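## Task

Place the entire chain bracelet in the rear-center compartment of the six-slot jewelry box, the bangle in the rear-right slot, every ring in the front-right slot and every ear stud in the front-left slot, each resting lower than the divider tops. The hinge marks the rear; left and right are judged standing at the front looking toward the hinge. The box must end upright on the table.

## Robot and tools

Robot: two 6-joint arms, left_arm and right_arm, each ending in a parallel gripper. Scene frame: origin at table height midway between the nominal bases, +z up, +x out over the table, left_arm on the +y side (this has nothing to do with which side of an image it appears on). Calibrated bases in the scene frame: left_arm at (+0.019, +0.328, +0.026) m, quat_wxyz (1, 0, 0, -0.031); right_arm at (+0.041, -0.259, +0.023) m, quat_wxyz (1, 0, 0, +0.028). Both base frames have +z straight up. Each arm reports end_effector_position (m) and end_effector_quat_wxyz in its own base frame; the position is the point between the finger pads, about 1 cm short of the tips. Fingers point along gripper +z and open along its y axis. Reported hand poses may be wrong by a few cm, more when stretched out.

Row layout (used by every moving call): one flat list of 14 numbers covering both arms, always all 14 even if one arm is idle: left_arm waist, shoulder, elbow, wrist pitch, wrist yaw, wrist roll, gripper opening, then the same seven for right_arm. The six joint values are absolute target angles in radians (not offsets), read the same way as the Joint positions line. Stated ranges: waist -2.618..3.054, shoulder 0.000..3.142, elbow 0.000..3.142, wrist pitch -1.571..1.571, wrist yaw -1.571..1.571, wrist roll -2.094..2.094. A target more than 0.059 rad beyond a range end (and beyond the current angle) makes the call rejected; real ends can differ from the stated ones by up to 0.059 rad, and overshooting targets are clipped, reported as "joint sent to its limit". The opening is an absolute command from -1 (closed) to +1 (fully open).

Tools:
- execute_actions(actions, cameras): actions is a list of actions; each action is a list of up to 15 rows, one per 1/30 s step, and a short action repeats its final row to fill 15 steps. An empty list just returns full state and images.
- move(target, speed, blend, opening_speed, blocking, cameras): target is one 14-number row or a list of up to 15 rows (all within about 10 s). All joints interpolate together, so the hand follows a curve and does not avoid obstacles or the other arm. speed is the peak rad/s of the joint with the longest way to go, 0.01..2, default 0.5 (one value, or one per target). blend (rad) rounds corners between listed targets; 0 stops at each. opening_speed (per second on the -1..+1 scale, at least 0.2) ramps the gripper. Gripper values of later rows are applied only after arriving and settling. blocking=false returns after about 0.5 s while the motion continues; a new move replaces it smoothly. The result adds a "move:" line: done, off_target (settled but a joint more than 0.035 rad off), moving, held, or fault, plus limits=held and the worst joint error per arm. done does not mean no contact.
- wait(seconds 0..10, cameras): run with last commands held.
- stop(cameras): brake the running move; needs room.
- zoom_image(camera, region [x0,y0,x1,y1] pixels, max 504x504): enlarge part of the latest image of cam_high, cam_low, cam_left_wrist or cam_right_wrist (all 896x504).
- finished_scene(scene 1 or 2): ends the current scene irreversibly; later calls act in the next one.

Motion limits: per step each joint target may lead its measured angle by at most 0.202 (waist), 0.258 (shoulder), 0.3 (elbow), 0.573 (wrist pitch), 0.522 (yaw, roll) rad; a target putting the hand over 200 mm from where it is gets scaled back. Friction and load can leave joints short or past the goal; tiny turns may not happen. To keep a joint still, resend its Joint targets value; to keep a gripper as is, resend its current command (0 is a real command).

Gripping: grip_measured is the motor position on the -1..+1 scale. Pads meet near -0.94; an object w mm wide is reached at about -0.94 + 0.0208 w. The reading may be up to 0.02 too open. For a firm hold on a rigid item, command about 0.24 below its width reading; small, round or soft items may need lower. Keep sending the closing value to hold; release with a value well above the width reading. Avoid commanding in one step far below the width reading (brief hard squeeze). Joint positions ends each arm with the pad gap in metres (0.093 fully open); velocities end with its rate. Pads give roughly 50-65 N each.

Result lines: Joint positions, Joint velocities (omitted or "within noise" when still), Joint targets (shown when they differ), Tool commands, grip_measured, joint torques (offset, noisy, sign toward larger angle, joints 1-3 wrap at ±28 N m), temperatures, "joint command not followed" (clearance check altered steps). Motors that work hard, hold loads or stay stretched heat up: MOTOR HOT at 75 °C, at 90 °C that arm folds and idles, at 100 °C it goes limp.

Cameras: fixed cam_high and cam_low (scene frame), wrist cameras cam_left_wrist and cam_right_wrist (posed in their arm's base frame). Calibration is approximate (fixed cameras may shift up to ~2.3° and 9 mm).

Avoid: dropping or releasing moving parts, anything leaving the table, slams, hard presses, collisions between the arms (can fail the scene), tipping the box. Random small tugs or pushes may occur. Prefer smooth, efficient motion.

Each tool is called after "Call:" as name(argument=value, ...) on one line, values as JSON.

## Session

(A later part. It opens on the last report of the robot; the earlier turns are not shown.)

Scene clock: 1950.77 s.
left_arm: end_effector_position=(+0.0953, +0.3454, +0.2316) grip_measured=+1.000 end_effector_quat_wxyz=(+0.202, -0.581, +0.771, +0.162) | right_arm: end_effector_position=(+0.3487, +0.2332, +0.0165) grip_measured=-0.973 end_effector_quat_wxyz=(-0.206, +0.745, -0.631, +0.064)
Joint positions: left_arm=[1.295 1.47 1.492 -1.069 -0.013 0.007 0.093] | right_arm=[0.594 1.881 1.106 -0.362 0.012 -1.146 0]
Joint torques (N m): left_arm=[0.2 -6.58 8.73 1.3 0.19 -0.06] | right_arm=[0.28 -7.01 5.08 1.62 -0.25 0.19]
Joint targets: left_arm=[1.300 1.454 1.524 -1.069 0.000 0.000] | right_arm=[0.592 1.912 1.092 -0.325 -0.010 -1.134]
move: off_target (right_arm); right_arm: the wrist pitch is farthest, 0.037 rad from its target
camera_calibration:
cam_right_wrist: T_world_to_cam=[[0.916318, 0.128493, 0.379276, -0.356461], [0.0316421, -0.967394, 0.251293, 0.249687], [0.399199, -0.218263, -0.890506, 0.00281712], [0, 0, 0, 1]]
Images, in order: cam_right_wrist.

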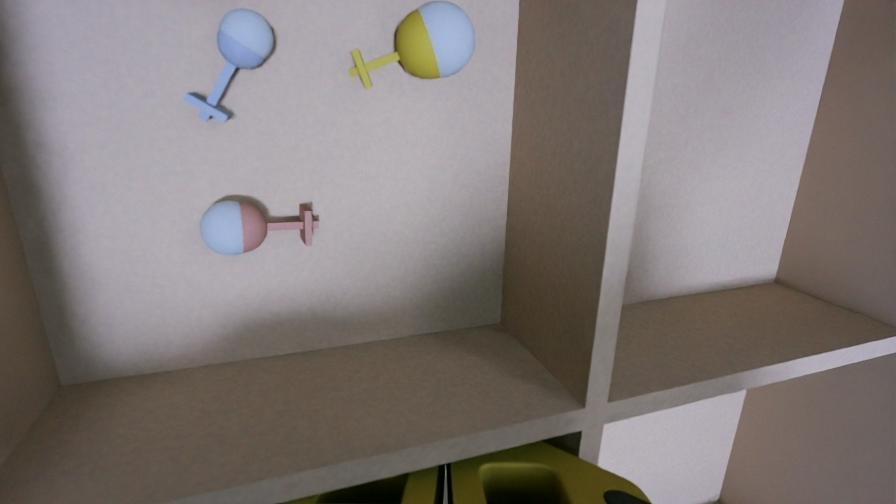

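Call:
move(target=[[1.3,1.454,1.524,-1.069,0.0,0.0,1,0.58,1.75,1.35,-0.9,0.0,-0.5,-0.8],[1.3,1.454,1.524,-1.069,0.0,0.0,1,0.50,1.25,1.1,-1.0,0.0,0.4,-0.65]], speed=0.7, blend=[0.05,0], cameras=["cam_right_wrist"])

Call:
zoom_image(camera="cam_right_wrist", region=[200, 0, 600, 250])

Scene clock: 1981.90 s.
left_arm: end_effector_position=(+0.0953, +0.3454, +0.2316) grip_measured=+1.000 end_effector_quat_wxyz=(+0.202, -0.581, +0.771, +0.162) | right_arm: end_effector_position=(+0.2578, +0.1420, +0.1682) grip_measured=-0.652 end_effector_quat_wxyz=(+0.198, -0.057, +0.974, +0.092)
Joint positions: left_arm=[1.295 1.47 1.492 -1.069 -0.013 0.007 0.093] | right_arm=[0.506 1.262 1.111 -0.979 0.005 0.388 0.014]
Joint torques (N m): left_arm=[0.2 -6.58 8.75 1.29 0.19 -0.05] | right_arm=[-0.05 -5.75 6.3 1.06 0 0.18]
Joint targets: left_arm=[1.300 1.454 1.524 -1.069 0.000 0.000] | right_arm=[0.500 1.250 1.100 -1.000 0.000 0.400]
move: done
camera_calibration:
cam_right_wrist: T_world_to_cam=[[0.158132, -0.973707, -0.163977, 0.124405], [-0.985535, -0.16589, 0.034661, 0.311103], [-0.0609518, 0.156124, -0.985855, 0.23581], [0, 0, 0, 1]]
Images, in order: cam_right_wrist.

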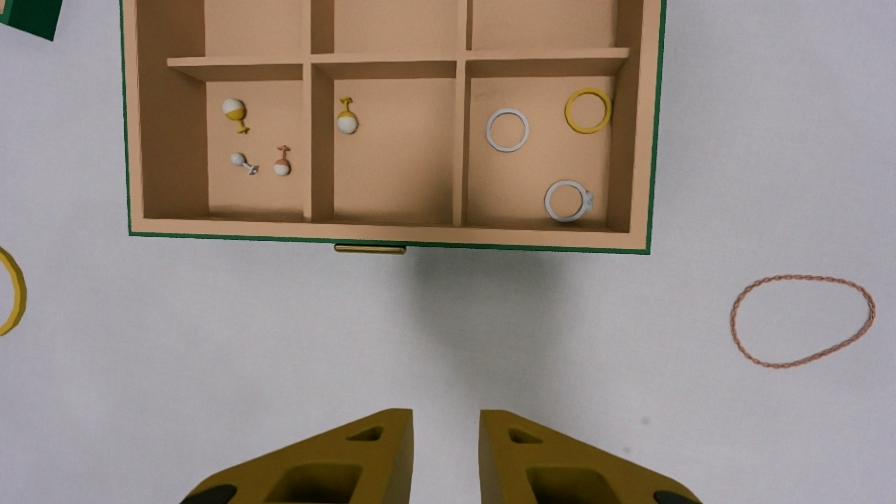

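Scaled by 1.260 from the camera's 896x504 image, which has a finer 1280x720 frame.

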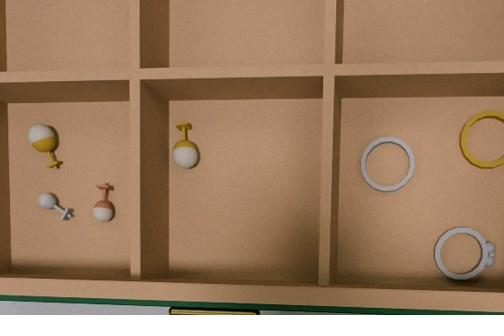

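Call:
move(target=[[1.3,1.454,1.524,-1.069,0.0,0.0,1,0.58,1.70,1.30,-0.8,0.0,-0.8,-0.66],[1.3,1.454,1.524,-1.069,0.0,0.0,1,0.611,1.84,1.20,-0.56,0.0,-1.119,-0.66],[1.3,1.454,1.524,-1.069,0.0,0.0,1,0.611,1.885,1.158,-0.487,0.0,-1.119,-0.66],[1.3,1.454,1.524,-1.069,0.0,0.0,1,0.611,1.916,1.127,-0.425,0.0,-1.119,-0.66]], speed=[0.6,0.4,0.15,0.1], blend=[0.05,0.01,0.005,0], cameras=["cam_right_wrist"])

Scene clock: 2047.03 s.
left_arm: end_effector_position=(+0.0953, +0.3454, +0.2316) grip_measured=+1.000 end_effector_quat_wxyz=(+0.202, -0.581, +0.771, +0.162) | right_arm: end_effector_position=(+0.3381, +0.2307, +0.0141) grip_measured=-0.658 end_effector_quat_wxyz=(-0.173, +0.743, -0.644, +0.053)
Joint positions: left_arm=[1.295 1.47 1.492 -1.069 -0.013 0.007 0.093] | right_arm=[0.605 1.891 1.139 -0.455 0.015 -1.112 0.014]
Joint torques (N m): left_arm=[0.21 -6.58 8.72 1.29 0.19 -0.05] | right_arm=[0.99 -7.5 5.22 1.38 -0.16 0.01]
Motor temperatures (°C): left_arm=[26 41 48 39 26 27 27] | right_arm=[29 54 40 33 26 25 27]
Heat: left arm: 48 °C; right arm: 54 °C.
Joint targets: left_arm=[1.300 1.454 1.524 -1.069 0.000 0.000] | right_arm=[0.611 1.916 1.127 -0.425 0.000 -1.119]
move: done
camera_calibration:
cam_right_wrist: T_world_to_cam=[[0.94097, 0.119292, 0.316773, -0.350804], [0.0278709, -0.959968, 0.278719, 0.247407], [0.337341, -0.253437, -0.906626, 0.03367], [0, 0, 0, 1]]
Images, in order: cam_right_wrist.

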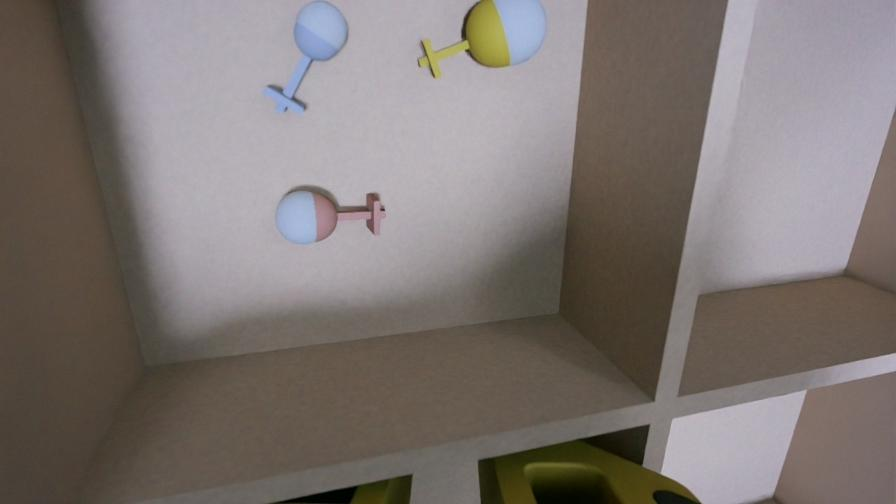

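Call:
move(target=[1.3,1.454,1.524,-1.069,0.0,0.0,1,0.604,1.920,1.100,-0.41,0.0,-1.119,-0.66], speed=0.08, cameras=["cam_right_wrist"])

Scene clock: 2057.37 s.
left_arm: end_effector_position=(+0.0953, +0.3454, +0.2316) grip_measured=+1.000 end_effector_quat_wxyz=(+0.202, -0.581, +0.771, +0.162) | right_arm: end_effector_position=(+0.3373, +0.2296, +0.0102) grip_measured=-0.658 end_effector_quat_wxyz=(-0.174, +0.744, -0.643, +0.054)
Joint positions: left_arm=[1.295 1.47 1.492 -1.069 -0.013 0.007 0.093] | right_arm=[0.605 1.893 1.123 -0.435 0.018 -1.113 0.014]
Joint torques (N m): left_arm=[0.2 -6.58 8.73 1.29 0.19 -0.05] | right_arm=[0.42 -7.39 4.14 1.36 -0.2 0.01]
Joint targets: left_arm=[1.300 1.454 1.524 -1.069 0.000 0.000] | right_arm=[0.604 1.920 1.100 -0.410 0.000 -1.119]
move: done
camera_calibration:
cam_right_wrist: T_world_to_cam=[[0.93987, 0.12019, 0.319684, -0.348567], [0.027408, -0.959556, 0.280181, 0.247538], [0.34043, -0.254572, -0.905152, 0.0292861], [0, 0, 0, 1]]
Images, in order: cam_right_wrist.

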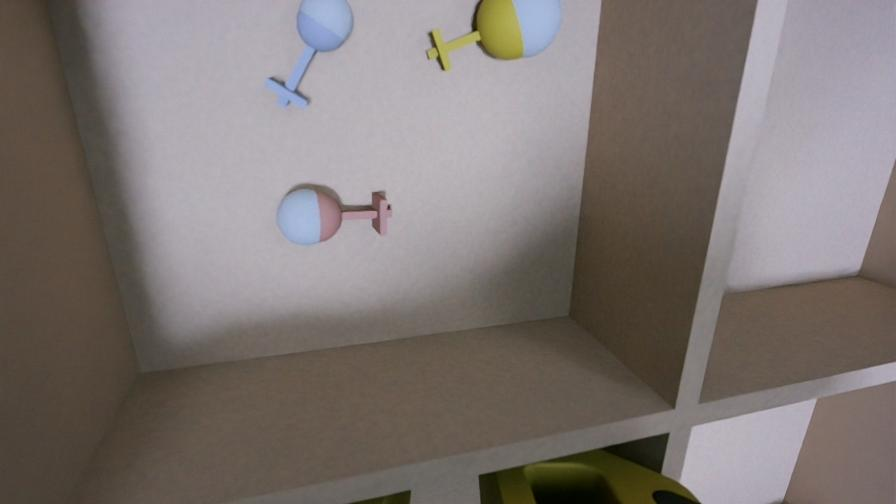

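Call:
move(target=[1.3,1.454,1.524,-1.069,0.0,0.0,1,0.602,1.942,1.102,-0.418,0.0,-1.119,-0.66], speed=0.08, cameras=[])

Scene clock: 2068.57 s.
left_arm: end_effector_position=(+0.0953, +0.3454, +0.2316) grip_measured=+1.000 end_effector_quat_wxyz=(+0.202, -0.581, +0.771, +0.162) | right_arm: end_effector_position=(+0.3373, +0.2296, +0.0101) grip_measured=-0.658 end_effector_quat_wxyz=(-0.174, +0.744, -0.643, +0.054)
Joint positions: left_arm=[1.295 1.47 1.492 -1.069 -0.013 0.007 0.093] | right_arm=[0.605 1.893 1.123 -0.435 0.018 -1.113 0.014]
Joint torques (N m): left_arm=[0.18 -6.58 8.73 1.29 0.19 -0.05] | right_arm=[0.24 -5.31 4.36 1.28 -0.2 0.01]
Joint targets: left_arm=[1.300 1.454 1.524 -1.069 0.000 0.000] | right_arm=[0.602 1.942 1.102 -0.418 0.000 -1.119]
move: off_target (right_arm); right_arm: the shoulder is farthest, 0.049 rad from its target

Call:
move(target=[[1.3,1.454,1.524,-1.069,0.0,0.0,1,0.600,1.865,1.140,-0.48,0.0,-1.119,-0.66],[1.3,1.454,1.524,-1.069,0.0,0.0,1,0.602,1.890,1.118,-0.445,0.0,-1.119,-0.66]], speed=0.1, cameras=[])

Call:
move(target=[1.3,1.454,1.524,-1.069,0.0,0.0,1,0.602,1.917,1.096,-0.400,0.0,-1.119,-0.66], speed=0.08, cameras=["cam_right_wrist"])

Scene clock: 2085.80 s.
left_arm: end_effector_position=(+0.0953, +0.3454, +0.2316) grip_measured=+1.000 end_effector_quat_wxyz=(+0.202, -0.581, +0.771, +0.162) | right_arm: end_effector_position=(+0.3370, +0.2293, +0.0113) grip_measured=-0.658 end_effector_quat_wxyz=(-0.173, +0.744, -0.644, +0.053)
Joint positions: left_arm=[1.295 1.47 1.492 -1.069 -0.013 0.007 0.093] | right_arm=[0.604 1.89 1.125 -0.441 0.016 -1.113 0.014]
Joint torques (N m): left_arm=[0.21 -6.58 8.73 1.29 0.19 -0.06] | right_arm=[0.31 -9.99 5.65 1.05 -0.19 0.01]
Joint targets: left_arm=[1.300 1.454 1.524 -1.069 0.000 0.000] | right_arm=[0.602 1.890 1.118 -0.445 0.000 -1.119]
move: done

Scene clock: 2086.60 s.
left_arm: end_effector_position=(+0.0953, +0.3454, +0.2316) grip_measured=+1.000 end_effector_quat_wxyz=(+0.202, -0.581, +0.771, +0.162) | right_arm: end_effector_position=(+0.3370, +0.2293, +0.0102) grip_measured=-0.658 end_effector_quat_wxyz=(-0.175, +0.743, -0.643, +0.054)
Joint positions: left_arm=[1.295 1.47 1.492 -1.069 -0.013 0.007 0.093] | right_arm=[0.604 1.89 1.119 -0.431 0.016 -1.113 0.014]
Joint torques (N m): left_arm=[0.2 -6.58 8.73 1.29 0.19 -0.05] | right_arm=[0.29 -7.42 4.16 1.43 -0.19 0.01]
Joint targets: left_arm=[1.300 1.454 1.524 -1.069 0.000 0.000] | right_arm=[0.602 1.917 1.096 -0.400 0.000 -1.119]
move: done
camera_calibration:
cam_right_wrist: T_world_to_cam=[[0.939504, 0.119161, 0.321144, -0.347942], [0.0267138, -0.960174, 0.278123, 0.247631], [0.341495, -0.252718, -0.90527, 0.0285122], [0, 0, 0, 1]]
Images, in order: cam_right_wrist.

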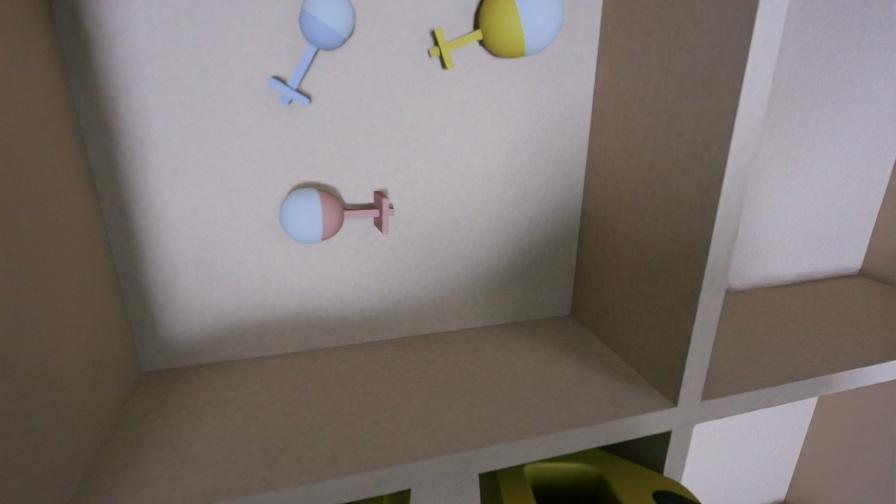

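Call:
move(target=[[1.3,1.454,1.524,-1.069,0.0,0.0,1,0.59,1.72,1.28,-0.77,0.0,0.5,-0.66],[1.3,1.454,1.524,-1.069,0.0,0.0,1,0.604,1.80,1.22,-0.61,0.0,2.0226,-0.66],[1.3,1.454,1.524,-1.069,0.0,0.0,1,0.604,1.866,1.172,-0.515,0.0,2.0226,-0.66]], speed=[0.6,0.6,0.2], blend=[0.02,0.01,0], cameras=["cam_right_wrist"])

Call:
zoom_image(camera="cam_right_wrist", region=[250, 304, 650, 504])

Scene clock: 2107.40 s.
left_arm: end_effector_position=(+0.0953, +0.3455, +0.2314) grip_measured=+1.000 end_effector_quat_wxyz=(+0.202, -0.581, +0.771, +0.162) | right_arm: end_effector_position=(+0.3393, +0.2292, +0.0357) grip_measured=-0.659 end_effector_quat_wxyz=(+0.052, +0.639, +0.747, +0.175)
Joint positions: left_arm=[1.295 1.47 1.492 -1.069 -0.013 0.007 0.093] | right_arm=[0.597 1.851 1.18 -0.532 0.008 2.01 0.014]
Joint torques (N m): left_arm=[0.2 -6.58 8.73 1.3 0.19 -0.06] | right_arm=[1.05 -8.39 5.75 1.18 0 0.15]
Joint targets: left_arm=[1.300 1.454 1.524 -1.069 0.000 0.000] | right_arm=[0.604 1.866 1.172 -0.515 0.000 2.023]
move: done
camera_calibration:
cam_right_wrist: T_world_to_cam=[[-0.932113, -0.126727, -0.339271, 0.356747], [-0.301706, 0.789925, 0.533847, -0.0584275], [0.200346, 0.599966, -0.774534, -0.101426], [0, 0, 0, 1]]
Images, in order: cam_right_wrist.

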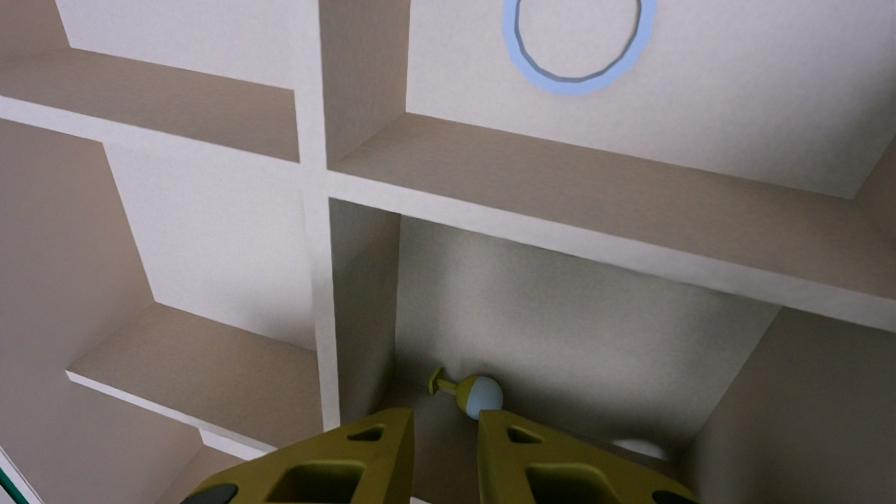

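Scaled by 1.260 from the camera's 896x504 image, which has a finer 1280x720 frame.

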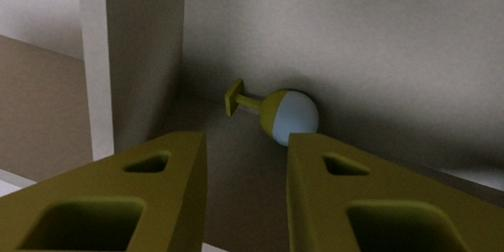

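Call:
move(target=[[1.3,1.454,1.524,-1.069,0.0,0.0,1,0.604,1.80,1.24,-0.63,0.0,1.0,-0.66],[1.3,1.454,1.524,-1.069,0.0,0.0,1,0.609,1.84,1.20,-0.56,0.0,-1.119,-0.64],[1.3,1.454,1.524,-1.069,0.0,0.0,1,0.609,1.916,1.127,-0.425,0.0,-1.119,-0.64],[1.3,1.454,1.524,-1.069,0.0,0.0,1,0.607,1.920,1.104,-0.408,0.0,-1.119,-0.64]], speed=[0.5,0.6,0.15,0.08], blend=[0.02,0.01,0.0,0], cameras=[])

Call:
move(target=[1.3,1.454,1.524,-1.069,0.0,0.0,1,0.607,1.920,1.104,-0.408,0.0,-1.119,-0.97], speed=0.08, opening_speed=0.3, cameras=["cam_right_wrist"])

Scene clock: 2146.47 s.
left_arm: end_effector_position=(+0.0953, +0.3455, +0.2314) grip_measured=+1.000 end_effector_quat_wxyz=(+0.202, -0.581, +0.771, +0.162) | right_arm: end_effector_position=(+0.3360, +0.2296, +0.0100) grip_measured=-0.643 end_effector_quat_wxyz=(-0.171, +0.742, -0.647, +0.047)
Joint positions: left_arm=[1.295 1.47 1.492 -1.069 -0.013 0.007 0.093] | right_arm=[0.602 1.894 1.128 -0.446 0.006 -1.107 0.014]
Joint torques (N m): left_arm=[0.2 -6.6 8.72 1.3 0.19 -0.05] | right_arm=[0.91 -7.53 4.08 1.48 -0.1 -0.05]
Motor temperatures (°C): left_arm=[26 41 48 39 26 27 27] | right_arm=[29 59 40 33 26 25 27]
Heat: left arm: 48 °C; right arm: 59 °C.
Joint targets: left_arm=[1.300 1.454 1.524 -1.069 0.000 0.000] | right_arm=[0.607 1.920 1.104 -0.408 0.000 -1.119]
move: off_target (right_arm); blend cut to 0 rad at target 2; right_arm: the wrist pitch is farthest, 0.038 rad from its target

Scene clock: 2147.77 s.
left_arm: end_effector_position=(+0.0953, +0.3455, +0.2314) grip_measured=+1.000 end_effector_quat_wxyz=(+0.202, -0.581, +0.771, +0.162) | right_arm: end_effector_position=(+0.3370, +0.2308, +0.0091) grip_measured=-0.963 end_effector_quat_wxyz=(-0.177, +0.741, -0.646, +0.048)
Joint positions: left_arm=[1.295 1.47 1.492 -1.069 -0.013 0.007 0.093] | right_arm=[0.602 1.894 1.119 -0.427 0.003 -1.107 0]
Joint torques (N m): left_arm=[0.2 -6.57 8.73 1.29 0.19 -0.05] | right_arm=[0.92 -7.53 4.83 1.31 -0.07 -0.06]
Joint targets: left_arm=[1.300 1.454 1.524 -1.069 0.000 0.000] | right_arm=[0.607 1.920 1.104 -0.408 0.000 -1.119]
move: done
camera_calibration:
cam_right_wrist: T_world_to_cam=[[0.942316, 0.11178, 0.315508, -0.346916], [0.0252324, -0.963632, 0.26604, 0.25075], [0.333772, -0.242733, -0.910866, 0.028305], [0, 0, 0, 1]]
Images, in order: cam_right_wrist.

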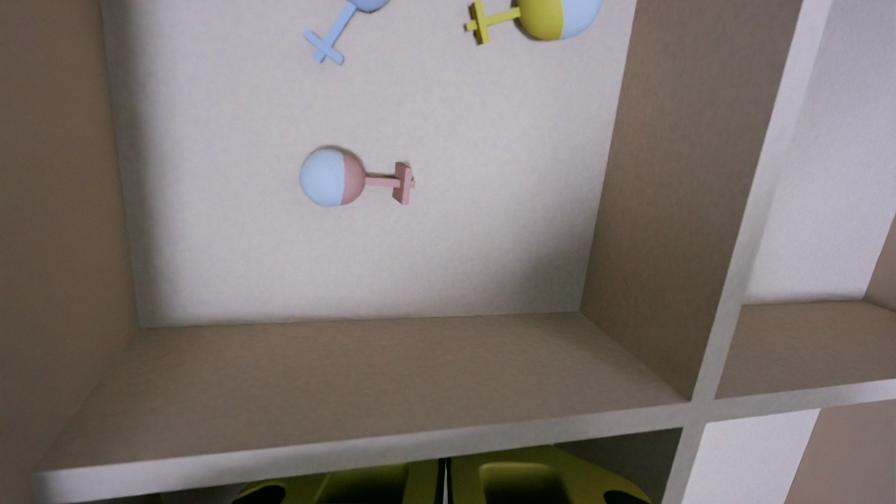

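Call:
move(target=[[1.3,1.454,1.524,-1.069,0.0,0.0,1,0.59,1.75,1.35,-0.9,0.0,-0.5,-0.8],[1.3,1.454,1.524,-1.069,0.0,0.0,1,0.52,1.35,1.2,-1.0,0.0,0.4,-0.65]], speed=0.7, blend=[0.05,0], cameras=["cam_right_wrist"])

Call:
zoom_image(camera="cam_right_wrist", region=[250, 0, 600, 250])

Scene clock: 2161.70 s.
left_arm: end_effector_position=(+0.0953, +0.3455, +0.2314) grip_measured=+1.000 end_effector_quat_wxyz=(+0.202, -0.581, +0.771, +0.162) | right_arm: end_effector_position=(+0.2770, +0.1602, +0.1743) grip_measured=-0.652 end_effector_quat_wxyz=(+0.196, -0.067, +0.974, +0.094)
Joint positions: left_arm=[1.295 1.47 1.492 -1.069 -0.013 0.007 0.093] | right_arm=[0.526 1.364 1.211 -0.979 0.003 0.388 0.014]
Joint torques (N m): left_arm=[0.2 -6.58 8.73 1.29 0.19 -0.06] | right_arm=[-0.05 -7.01 6.28 1.06 0.01 0.18]
Joint targets: left_arm=[1.300 1.454 1.524 -1.069 0.000 0.000] | right_arm=[0.520 1.350 1.200 -1.000 0.000 0.400]
move: done
camera_calibration:
cam_right_wrist: T_world_to_cam=[[0.177477, -0.970334, -0.164174, 0.134146], [-0.98187, -0.185875, 0.0371625, 0.334577], [-0.0665758, 0.154602, -0.985731, 0.241908], [0, 0, 0, 1]]
Images, in order: cam_right_wrist.

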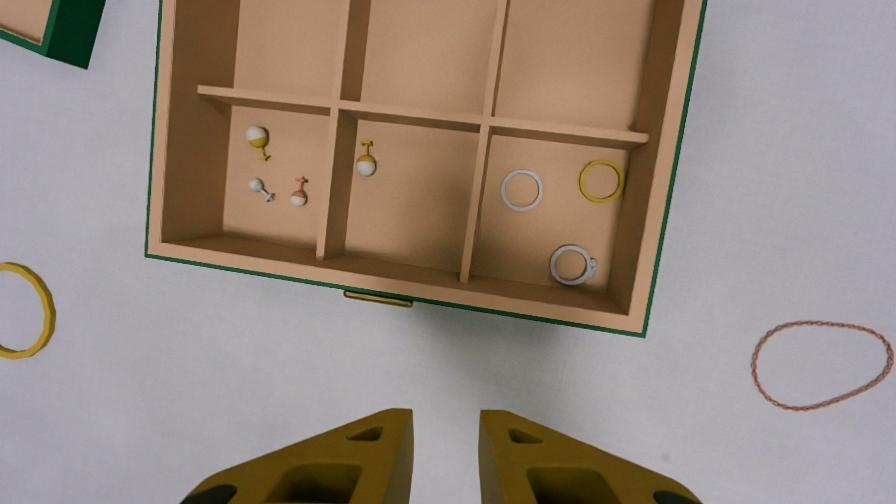

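Scaled by 1.440 from the camera's 896x504 image, which has a finer 1280x720 frame.

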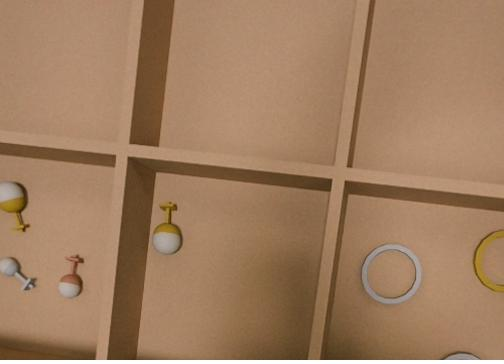

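Call:
move(target=[[1.3,1.454,1.524,-1.069,0.0,0.0,1,0.60,1.70,1.25,-0.7,0.0,-0.8,-1.0],[1.3,1.454,1.524,-1.069,0.0,0.0,1,0.619,1.81,1.155,-0.48,0.0,-1.065,-1.0],[1.3,1.454,1.524,-1.069,0.0,0.0,1,0.619,1.846,1.128,-0.43,0.0,-1.065,-1.0],[1.3,1.454,1.524,-1.069,0.0,0.0,1,0.619,1.890,1.081,-0.34,0.0,-1.065,-1.0]], speed=[0.6,0.4,0.15,0.1], blend=[0.05,0.01,0.005,0], cameras=["cam_right_wrist"])

Scene clock: 2222.93 s.
left_arm: end_effector_position=(+0.0953, +0.3455, +0.2314) grip_measured=+1.000 end_effector_quat_wxyz=(+0.202, -0.581, +0.771, +0.162) | right_arm: end_effector_position=(+0.3425, +0.2402, +0.0180) grip_measured=-0.973 end_effector_quat_wxyz=(-0.214, +0.722, -0.657, +0.050)
Joint positions: left_arm=[1.295 1.47 1.492 -1.069 -0.013 0.007 0.093] | right_arm=[0.613 1.869 1.093 -0.352 0.003 -1.053 0]
Joint torques (N m): left_arm=[0.2 -6.58 8.73 1.29 0.19 -0.05] | right_arm=[1.02 -7.88 5.37 1.37 -0.06 -0.05]
Joint targets: left_arm=[1.300 1.454 1.524 -1.069 0.000 0.000] | right_arm=[0.619 1.890 1.081 -0.340 0.000 -1.065]
move: done
camera_calibration:
cam_right_wrist: T_world_to_cam=[[0.92906, 0.0551817, 0.36579, -0.338743], [-0.0238553, -0.977817, 0.208099, 0.278599], [0.369159, -0.202062, -0.907134, 0.0148305], [0, 0, 0, 1]]
Images, in order: cam_right_wrist.

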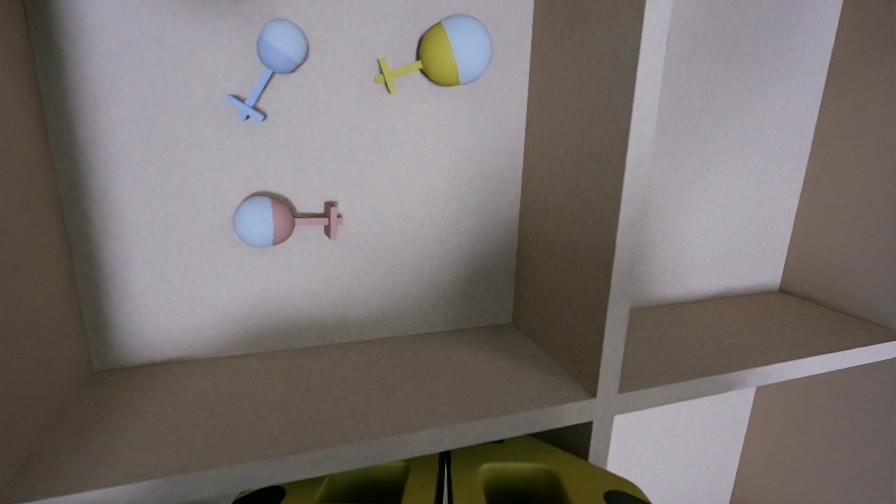

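Call:
move(target=[1.3,1.454,1.524,-1.069,0.0,0.0,1,0.617,1.898,1.074,-0.354,0.0,-1.065,-1.0], speed=0.08, cameras=[])

Scene clock: 2236.80 s.
left_arm: end_effector_position=(+0.0953, +0.3455, +0.2314) grip_measured=+1.000 end_effector_quat_wxyz=(+0.202, -0.581, +0.771, +0.162) | right_arm: end_effector_position=(+0.3422, +0.2400, +0.0174) grip_measured=-0.973 end_effector_quat_wxyz=(-0.214, +0.722, -0.656, +0.050)
Joint positions: left_arm=[1.295 1.47 1.492 -1.069 -0.013 0.007 0.093] | right_arm=[0.613 1.869 1.09 -0.349 0.003 -1.053 0]
Joint torques (N m): left_arm=[0.2 -6.58 8.73 1.29 0.19 -0.05] | right_arm=[0.83 -7.13 4.89 1.19 -0.07 -0.05]
Joint targets: left_arm=[1.300 1.454 1.524 -1.069 0.000 0.000] | right_arm=[0.617 1.898 1.074 -0.354 0.000 -1.065]
move: done

Call:
move(target=[1.3,1.454,1.524,-1.069,0.0,0.0,1,0.617,1.910,1.062,-0.350,0.0,-1.065,-1.0], speed=0.08, cameras=["cam_right_wrist","cam_low"])

Call:
zoom_image(camera="cam_low", region=[480, 150, 680, 300])

Scene clock: 2245.50 s.
left_arm: end_effector_position=(+0.0953, +0.3455, +0.2314) grip_measured=+1.000 end_effector_quat_wxyz=(+0.202, -0.581, +0.771, +0.162) | right_arm: end_effector_position=(+0.3436, +0.2409, +0.0162) grip_measured=-0.973 end_effector_quat_wxyz=(-0.218, +0.721, -0.656, +0.051)
Joint positions: left_arm=[1.295 1.47 1.492 -1.069 -0.013 0.007 0.093] | right_arm=[0.613 1.872 1.085 -0.331 0.003 -1.053 0]
Joint torques (N m): left_arm=[0.18 -6.58 8.73 1.29 0.19 -0.06] | right_arm=[0.83 -6.28 4.3 1.06 -0.07 -0.05]
Joint targets: left_arm=[1.300 1.454 1.524 -1.069 0.000 0.000] | right_arm=[0.617 1.910 1.062 -0.350 0.000 -1.065]
move: off_target (right_arm); right_arm: the shoulder is farthest, 0.038 rad from its target
camera_calibration:
cam_right_wrist: T_world_to_cam=[[0.92624, 0.0536048, 0.373103, -0.337887], [-0.0250769, -0.97888, 0.202893, 0.28047], [0.376099, -0.197284, -0.905333, 0.00943867], [0, 0, 0, 1]]
Images, in order: cam_low, cam_right_wrist.

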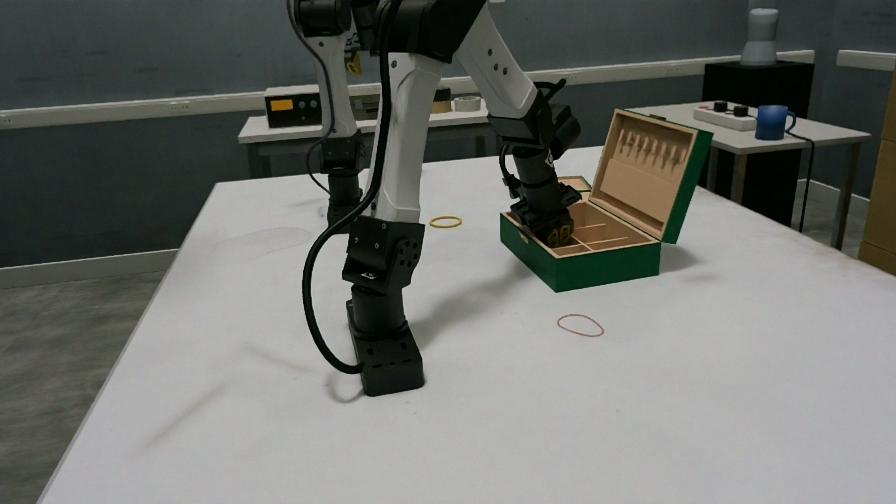

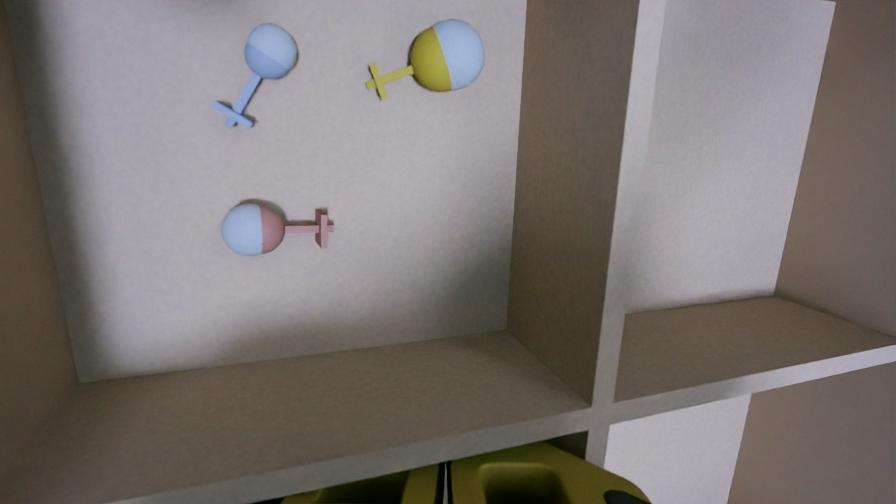

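Scaled by 2.520 from the camera's 896x504 image, which has a finer 1280x720 frame.

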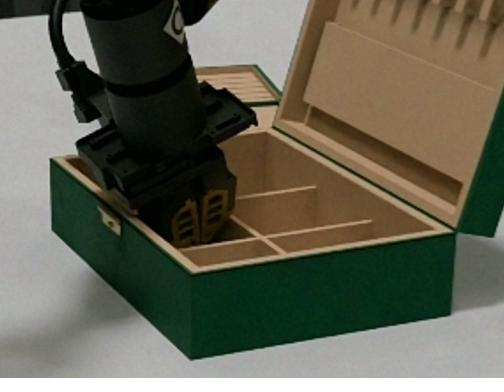

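Call:
move(target=[[1.3,1.454,1.524,-1.069,0.0,0.0,1,0.61,1.78,1.20,-0.56,0.0,-0.8,-0.64],[1.3,1.454,1.524,-1.069,0.0,0.0,1,0.628,1.82,1.235,-0.61,0.0,2.08,-0.64],[1.3,1.454,1.524,-1.069,0.0,0.0,1,0.628,1.874,1.196,-0.537,0.0,2.08,-0.64]], speed=[0.4,0.8,0.2], blend=[0.02,0.01,0], cameras=["cam_right_wrist"])

Scene clock: 2319.90 s.
left_arm: end_effector_position=(+0.0953, +0.3455, +0.2314) grip_measured=+1.000 end_effector_quat_wxyz=(+0.202, -0.581, +0.771, +0.162) | right_arm: end_effector_position=(+0.3354, +0.2392, +0.0387) grip_measured=-0.642 end_effector_quat_wxyz=(+0.043, +0.651, +0.737, +0.175)
Joint positions: left_arm=[1.295 1.47 1.492 -1.069 -0.013 0.007 0.093] | right_arm=[0.621 1.859 1.205 -0.554 0.005 2.068 0.014]
Joint torques (N m): left_arm=[0.21 -6.57 8.73 1.29 0.19 -0.06] | right_arm=[1.03 -8.42 5.75 1.21 0.03 0.14]
Motor temperatures (°C): left_arm=[26 41 48 39 26 27 27] | right_arm=[29 53 39 32 26 25 27]
Heat: left arm: 48 °C; right arm: 53 °C.
Joint targets: left_arm=[1.300 1.454 1.524 -1.069 0.000 0.000] | right_arm=[0.628 1.874 1.196 -0.537 0.000 2.080]
move: done
camera_calibration:
cam_right_wrist: T_world_to_cam=[[-0.940983, -0.0947612, -0.324919, 0.350147], [-0.270059, 0.788878, 0.552032, -0.0801738], [0.20401, 0.607199, -0.767912, -0.107552], [0, 0, 0, 1]]
Images, in order: cam_right_wrist.

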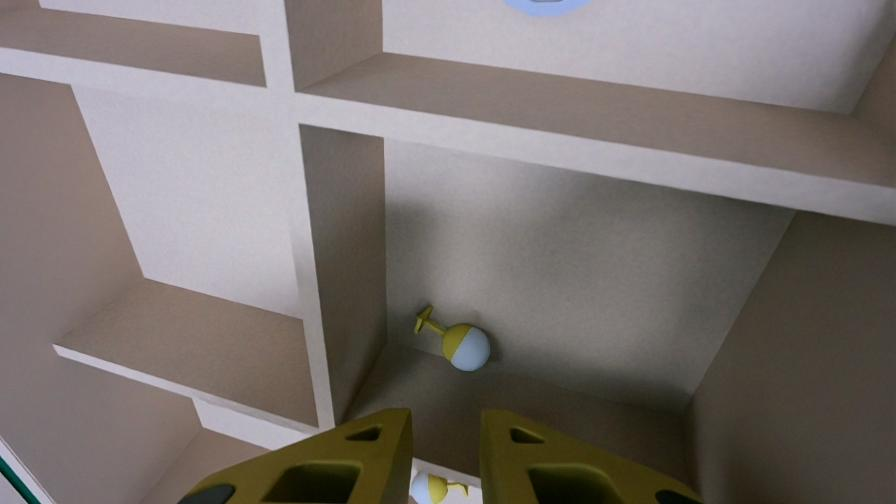

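Call:
move(target=[[1.3,1.454,1.524,-1.069,0.0,0.0,1,0.615,1.82,1.25,-0.63,0.0,0.8,-0.64],[1.3,1.454,1.524,-1.069,0.0,0.0,1,0.620,1.86,1.245,-0.59,0.0,-1.06,-0.64],[1.3,1.454,1.524,-1.069,0.0,0.0,1,0.620,1.915,1.20,-0.50,0.0,-1.06,-0.64],[1.3,1.454,1.524,-1.069,0.0,0.0,1,0.620,1.944,1.160,-0.432,0.0,-1.06,-0.64]], speed=[0.8,0.8,0.15,0.1], blend=[0.1,0.01,0.005,0], cameras=["cam_right_wrist"])

Scene clock: 2349.07 s.
left_arm: end_effector_position=(+0.0953, +0.3455, +0.2314) grip_measured=+1.000 end_effector_quat_wxyz=(+0.202, -0.581, +0.771, +0.162) | right_arm: end_effector_position=(+0.3371, +0.2404, +0.0140) grip_measured=-0.642 end_effector_quat_wxyz=(-0.172, +0.730, -0.660, +0.040)
Joint positions: left_arm=[1.295 1.47 1.492 -1.069 -0.013 0.007 0.093] | right_arm=[0.621 1.913 1.173 -0.476 0.005 -1.051 0.014]
Joint torques (N m): left_arm=[0.2 -6.6 8.73 1.29 0.19 -0.05] | right_arm=[0.35 -7.27 5.23 1.54 -0.08 -0.02]
Joint targets: left_arm=[1.300 1.454 1.524 -1.069 0.000 0.000] | right_arm=[0.620 1.944 1.160 -0.432 0.000 -1.060]
move: off_target (right_arm); right_arm: the wrist pitch is farthest, 0.044 rad from its target
camera_calibration:
cam_right_wrist: T_world_to_cam=[[0.952391, 0.0775725, 0.294845, -0.344566], [-0.00142246, -0.965948, 0.258732, 0.268395], [0.304875, -0.246833, -0.91985, 0.0458841], [0, 0, 0, 1]]
Images, in order: cam_right_wrist.

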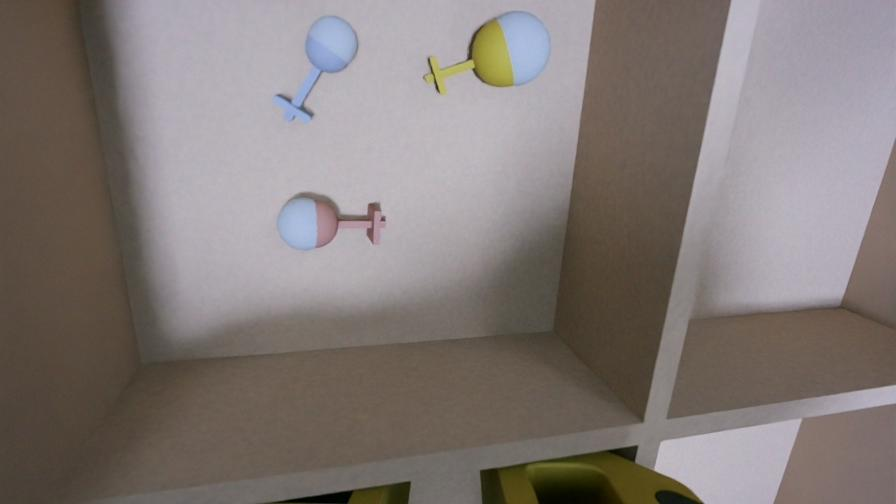

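Call:
move(target=[1.3,1.454,1.524,-1.069,0.0,0.0,1,0.620,1.956,1.140,-0.410,0.0,-1.06,-0.64], speed=0.08, cameras=[])

Call:
move(target=[1.3,1.454,1.524,-1.069,0.0,0.0,1,0.620,1.956,1.140,-0.410,0.0,-1.06,-0.97], speed=0.08, opening_speed=0.3, cameras=["cam_right_wrist"])

Scene clock: 2363.63 s.
left_arm: end_effector_position=(+0.0953, +0.3455, +0.2314) grip_measured=+1.000 end_effector_quat_wxyz=(+0.202, -0.581, +0.771, +0.162) | right_arm: end_effector_position=(+0.3358, +0.2395, +0.0107) grip_measured=-0.642 end_effector_quat_wxyz=(-0.171, +0.730, -0.660, +0.040)
Joint positions: left_arm=[1.295 1.47 1.492 -1.069 -0.013 0.007 0.093] | right_arm=[0.621 1.914 1.16 -0.463 0.005 -1.052 0.014]
Joint torques (N m): left_arm=[0.2 -6.58 8.73 1.29 0.19 -0.05] | right_arm=[0.35 -6.22 4.45 1.63 -0.08 -0.02]
Joint targets: left_arm=[1.300 1.454 1.524 -1.069 0.000 0.000] | right_arm=[0.620 1.956 1.140 -0.410 0.000 -1.060]
move: off_target (right_arm); right_arm: the wrist pitch is farthest, 0.053 rad from its target

Scene clock: 2365.00 s.
left_arm: end_effector_position=(+0.0953, +0.3455, +0.2314) grip_measured=+1.000 end_effector_quat_wxyz=(+0.202, -0.581, +0.771, +0.162) | right_arm: end_effector_position=(+0.3362, +0.2398, +0.0104) grip_measured=-0.861 end_effector_quat_wxyz=(-0.173, +0.732, -0.658, +0.040)
Joint positions: left_arm=[1.295 1.47 1.492 -1.069 -0.013 0.007 0.093] | right_arm=[0.621 1.914 1.158 -0.458 0.005 -1.055 0.004]
Joint velocities: left_arm=[within noise] | right_arm=[0.002 -0.022 -0.007 -0.022 -0.154 -0.007 -0.003]
Joint torques (N m): left_arm=[0.2 -6.58 8.73 1.29 0.19 -0.05] | right_arm=[0.35 -6.23 4.66 1.58 -0.08 0.02]
Joint targets: left_arm=[1.300 1.454 1.524 -1.069 0.000 0.000] | right_arm=[0.620 1.956 1.140 -0.410 0.000 -1.060]
move: off_target (right_arm); right_arm: the wrist pitch is farthest, 0.048 rad from its target
camera_calibration:
cam_right_wrist: T_world_to_cam=[[0.951177, 0.0820222, 0.297548, -0.343292], [0.00233089, -0.965924, 0.258815, 0.267419], [0.308638, -0.245486, -0.918956, 0.0411305], [0, 0, 0, 1]]
Images, in order: cam_right_wrist.

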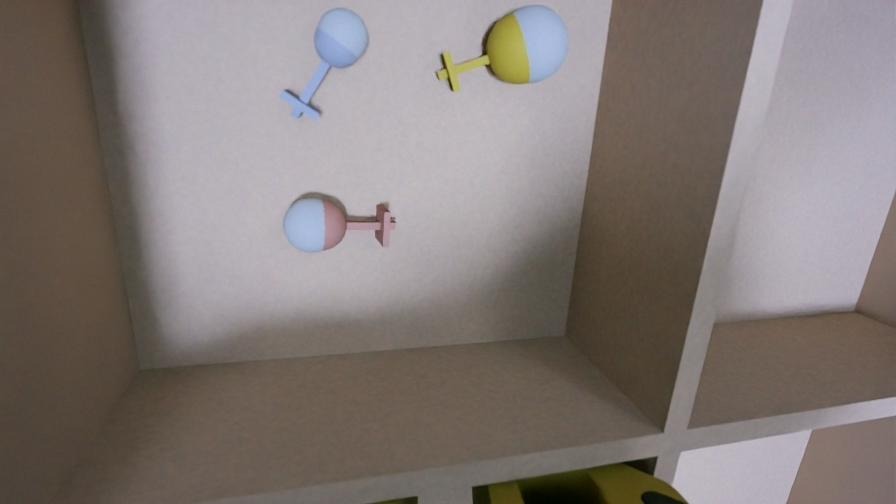

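Call:
move(target=[[1.3,1.454,1.524,-1.069,0.0,0.0,1,0.618,1.84,1.25,-0.63,0.0,-1.06,-0.98],[1.3,1.454,1.524,-1.069,0.0,0.0,1,0.615,1.78,1.42,-0.86,0.0,-1.06,-0.98]], speed=0.12, blend=[0.02,0], cameras=["cam_right_wrist"])

Scene clock: 2377.37 s.
left_arm: end_effector_position=(+0.0953, +0.3454, +0.2316) grip_measured=+1.000 end_effector_quat_wxyz=(+0.202, -0.581, +0.771, +0.162) | right_arm: end_effector_position=(+0.3319, +0.2367, +0.0979) grip_measured=-0.878 end_effector_quat_wxyz=(-0.156, +0.734, -0.660, +0.037)
Joint positions: left_arm=[1.295 1.47 1.492 -1.069 -0.013 0.007 0.093] | right_arm=[0.621 1.808 1.399 -0.839 0.005 -1.056 0.003]
Joint torques (N m): left_arm=[0.2 -6.58 8.73 1.29 0.19 -0.05] | right_arm=[-0.09 -12.52 9.01 0.78 -0.08 0.02]
Joint targets: left_arm=[1.300 1.454 1.524 -1.069 0.000 0.000] | right_arm=[0.615 1.780 1.420 -0.860 0.000 -1.060]
move: done
camera_calibration:
cam_right_wrist: T_world_to_cam=[[0.958954, 0.0880005, 0.269562, -0.366226], [0.0100649, -0.96059, 0.277787, 0.236145], [0.283384, -0.263671, -0.922047, 0.135031], [0, 0, 0, 1]]
Images, in order: cam_right_wrist.

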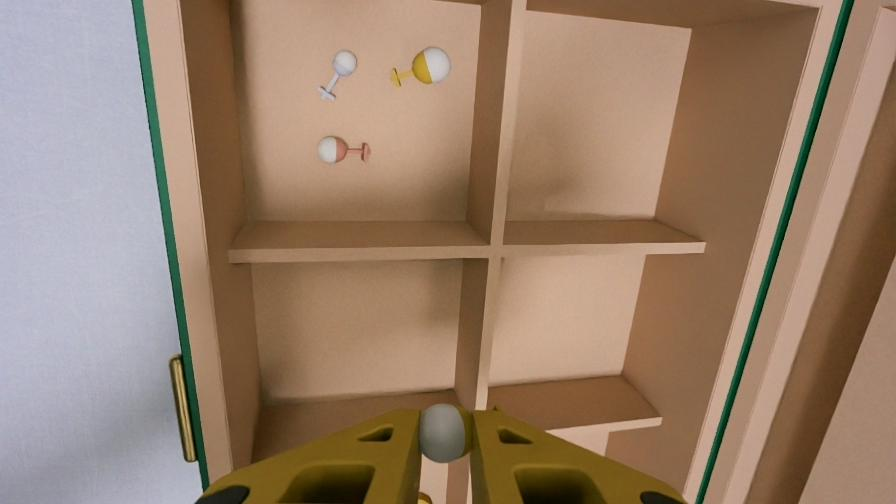

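Call:
move(target=[[1.3,1.454,1.524,-1.069,0.0,0.0,1,0.702,1.84,1.44,-0.82,0.0,-0.984,-0.98],[1.3,1.454,1.524,-1.069,0.0,0.0,1,0.702,1.973,1.289,-0.53,0.0,-0.984,-0.98]], speed=[0.2,0.15], cameras=["cam_right_wrist"])

Scene clock: 2397.73 s.
left_arm: end_effector_position=(+0.0953, +0.3454, +0.2316) grip_measured=+1.000 end_effector_quat_wxyz=(+0.202, -0.581, +0.771, +0.162) | right_arm: end_effector_position=(+0.3343, +0.2809, +0.0298) grip_measured=-0.878 end_effector_quat_wxyz=(-0.180, +0.737, -0.651, +0.029)
Joint positions: left_arm=[1.295 1.47 1.492 -1.069 -0.013 0.007 0.093] | right_arm=[0.7 1.956 1.298 -0.547 0.004 -0.996 0.003]
Joint torques (N m): left_arm=[0.2 -6.6 8.72 1.29 0.19 -0.05] | right_arm=[0.62 -9.24 5.78 1.27 -0.07 0.19]
Motor temperatures (°C): left_arm=[26 41 48 39 26 27 27] | right_arm=[29 59 41 32 26 25 28]
Heat: left arm: 48 °C; right arm: 59 °C.
Joint targets: left_arm=[1.300 1.454 1.524 -1.069 0.000 0.000] | right_arm=[0.702 1.973 1.289 -0.530 0.000 -0.984]
move: done
camera_calibration:
cam_right_wrist: T_world_to_cam=[[0.950702, 0.0971343, 0.294501, -0.354549], [0.0261655, -0.971417, 0.235933, 0.296405], [0.309, -0.216596, -0.92607, 0.0615504], [0, 0, 0, 1]]
Images, in order: cam_right_wrist.

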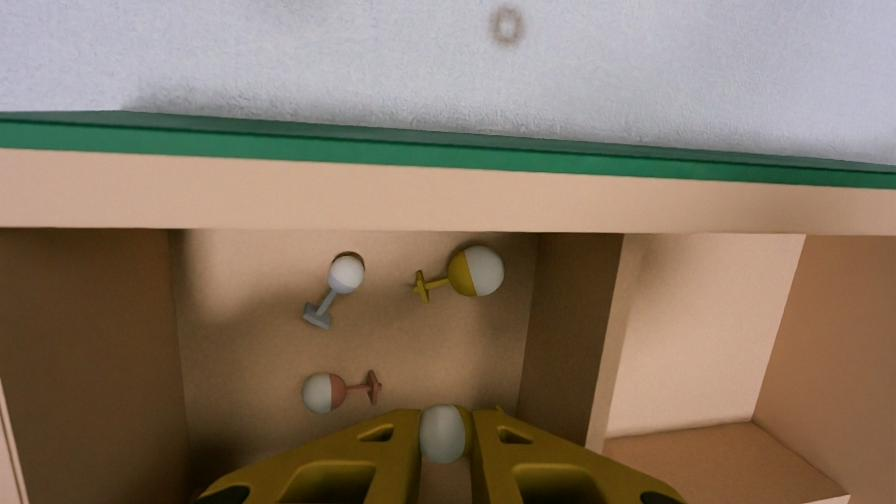

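Call:
move(target=[[1.3,1.454,1.524,-1.069,0.0,0.0,1,0.702,1.980,1.281,-0.518,0.0,-0.984,-0.98],[1.3,1.454,1.524,-1.069,0.0,0.0,1,0.702,1.980,1.281,-0.518,0.0,-0.984,-0.6],[1.3,1.454,1.524,-1.069,0.0,0.0,1,0.690,1.80,1.40,-0.80,0.0,-0.984,-0.6]], speed=[0.1,0.1,0.25], opening_speed=0.5, cameras=["cam_right_wrist"])

Scene clock: 2411.47 s.
left_arm: end_effector_position=(+0.0953, +0.3454, +0.2316) grip_measured=+1.000 end_effector_quat_wxyz=(+0.202, -0.581, +0.771, +0.162) | right_arm: end_effector_position=(+0.3197, +0.2666, +0.0905) grip_measured=-0.603 end_effector_quat_wxyz=(-0.172, +0.737, -0.653, +0.028)
Joint positions: left_arm=[1.295 1.47 1.492 -1.069 -0.013 0.007 0.093] | right_arm=[0.697 1.824 1.381 -0.779 0.003 -0.995 0.016]
Joint torques (N m): left_arm=[0.18 -6.6 8.73 1.29 0.19 -0.05] | right_arm=[-0.06 -12.31 8.81 0.87 -0.06 0.18]
Joint targets: left_arm=[1.300 1.454 1.524 -1.069 0.000 0.000] | right_arm=[0.690 1.800 1.400 -0.800 0.000 -0.984]
move: done
camera_calibration:
cam_right_wrist: T_world_to_cam=[[0.955046, 0.0964213, 0.280339, -0.357074], [0.0255629, -0.968892, 0.246159, 0.267137], [0.295354, -0.227927, -0.927801, 0.126787], [0, 0, 0, 1]]
Images, in order: cam_right_wrist.

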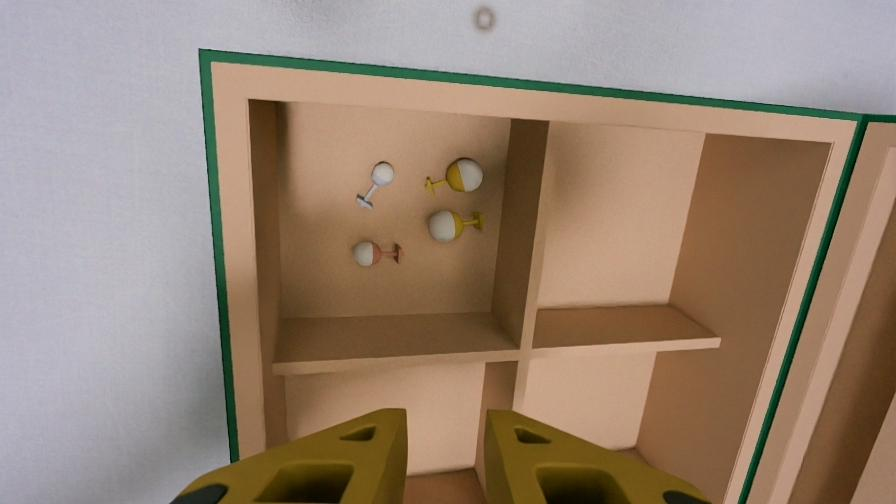

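Call:
move(target=[[1.3,1.454,1.524,-1.069,0.0,0.0,1,0.5,1.45,1.25,-1.1,0.0,-0.3,-0.4],[1.3,1.454,1.524,-1.069,0.0,0.0,1,0.085,1.60,1.09,-1.02,0.0,0.0,-0.4]], speed=0.8, blend=[0.1,0], cameras=["cam_right_wrist","cam_low","cam_high"])

Scene clock: 2425.93 s.
left_arm: end_effector_position=(+0.0953, +0.3454, +0.2316) grip_measured=+1.000 end_effector_quat_wxyz=(+0.202, -0.581, +0.771, +0.162) | right_arm: end_effector_position=(+0.2779, +0.0237, +0.0719) grip_measured=-0.402 end_effector_quat_wxyz=(+0.020, -0.049, +0.999, +0.000)
Joint positions: left_arm=[1.295 1.47 1.492 -1.069 -0.013 0.007 0.093] | right_arm=[0.086 1.591 1.097 -1.038 0.002 -0.013 0.026]
Joint torques (N m): left_arm=[0.2 -6.58 8.73 1.3 0.19 -0.06] | right_arm=[0.38 -6.13 5.76 0.63 0.01 0.17]
Joint targets: left_arm=[1.300 1.454 1.524 -1.069 0.000 0.000] | right_arm=[0.085 1.600 1.090 -1.020 0.000 0.000]
move: done
camera_calibration:
cam_right_wrist: T_world_to_cam=[[0.105821, -0.994356, -0.00758805, -0.00602187], [-0.91141, -0.10004, 0.399153, 0.266258], [-0.397659, -0.0353229, -0.916853, 0.253721], [0, 0, 0, 1]]
Images, in order: cam_high, cam_low, cam_right_wrist.

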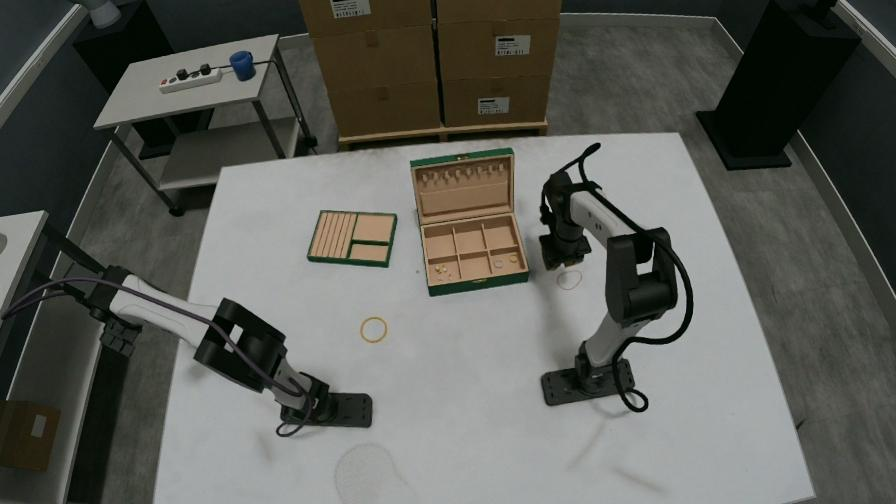

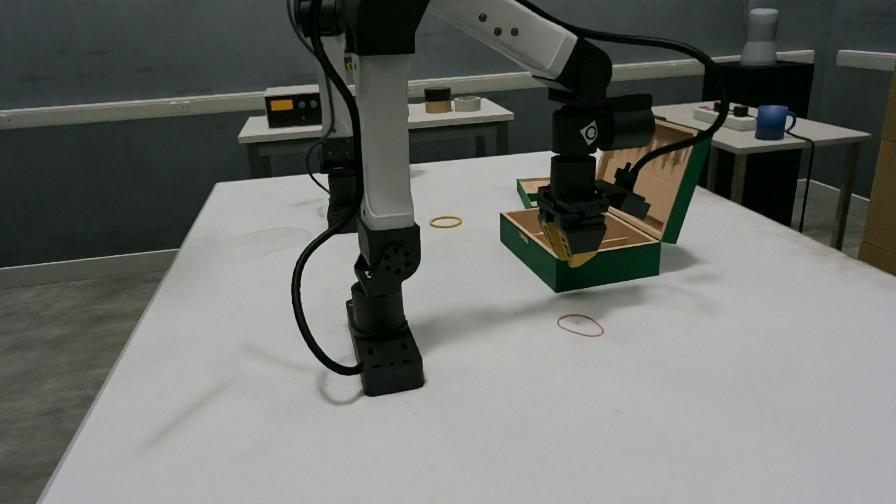

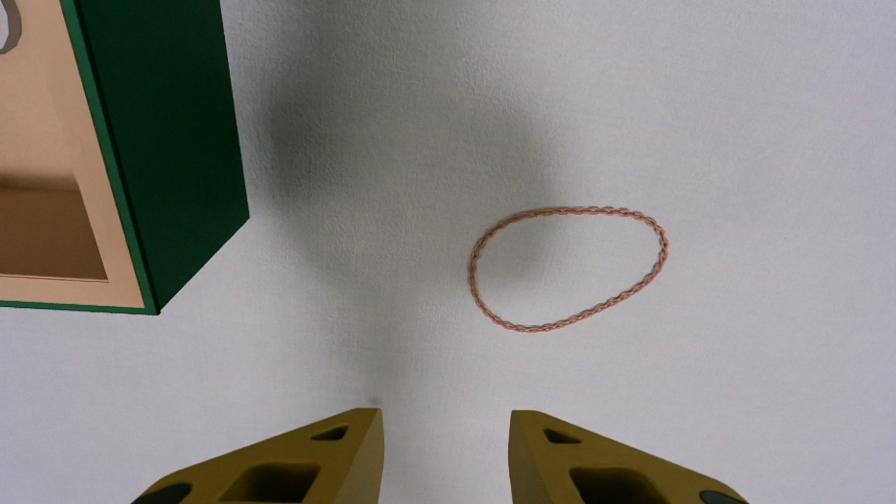

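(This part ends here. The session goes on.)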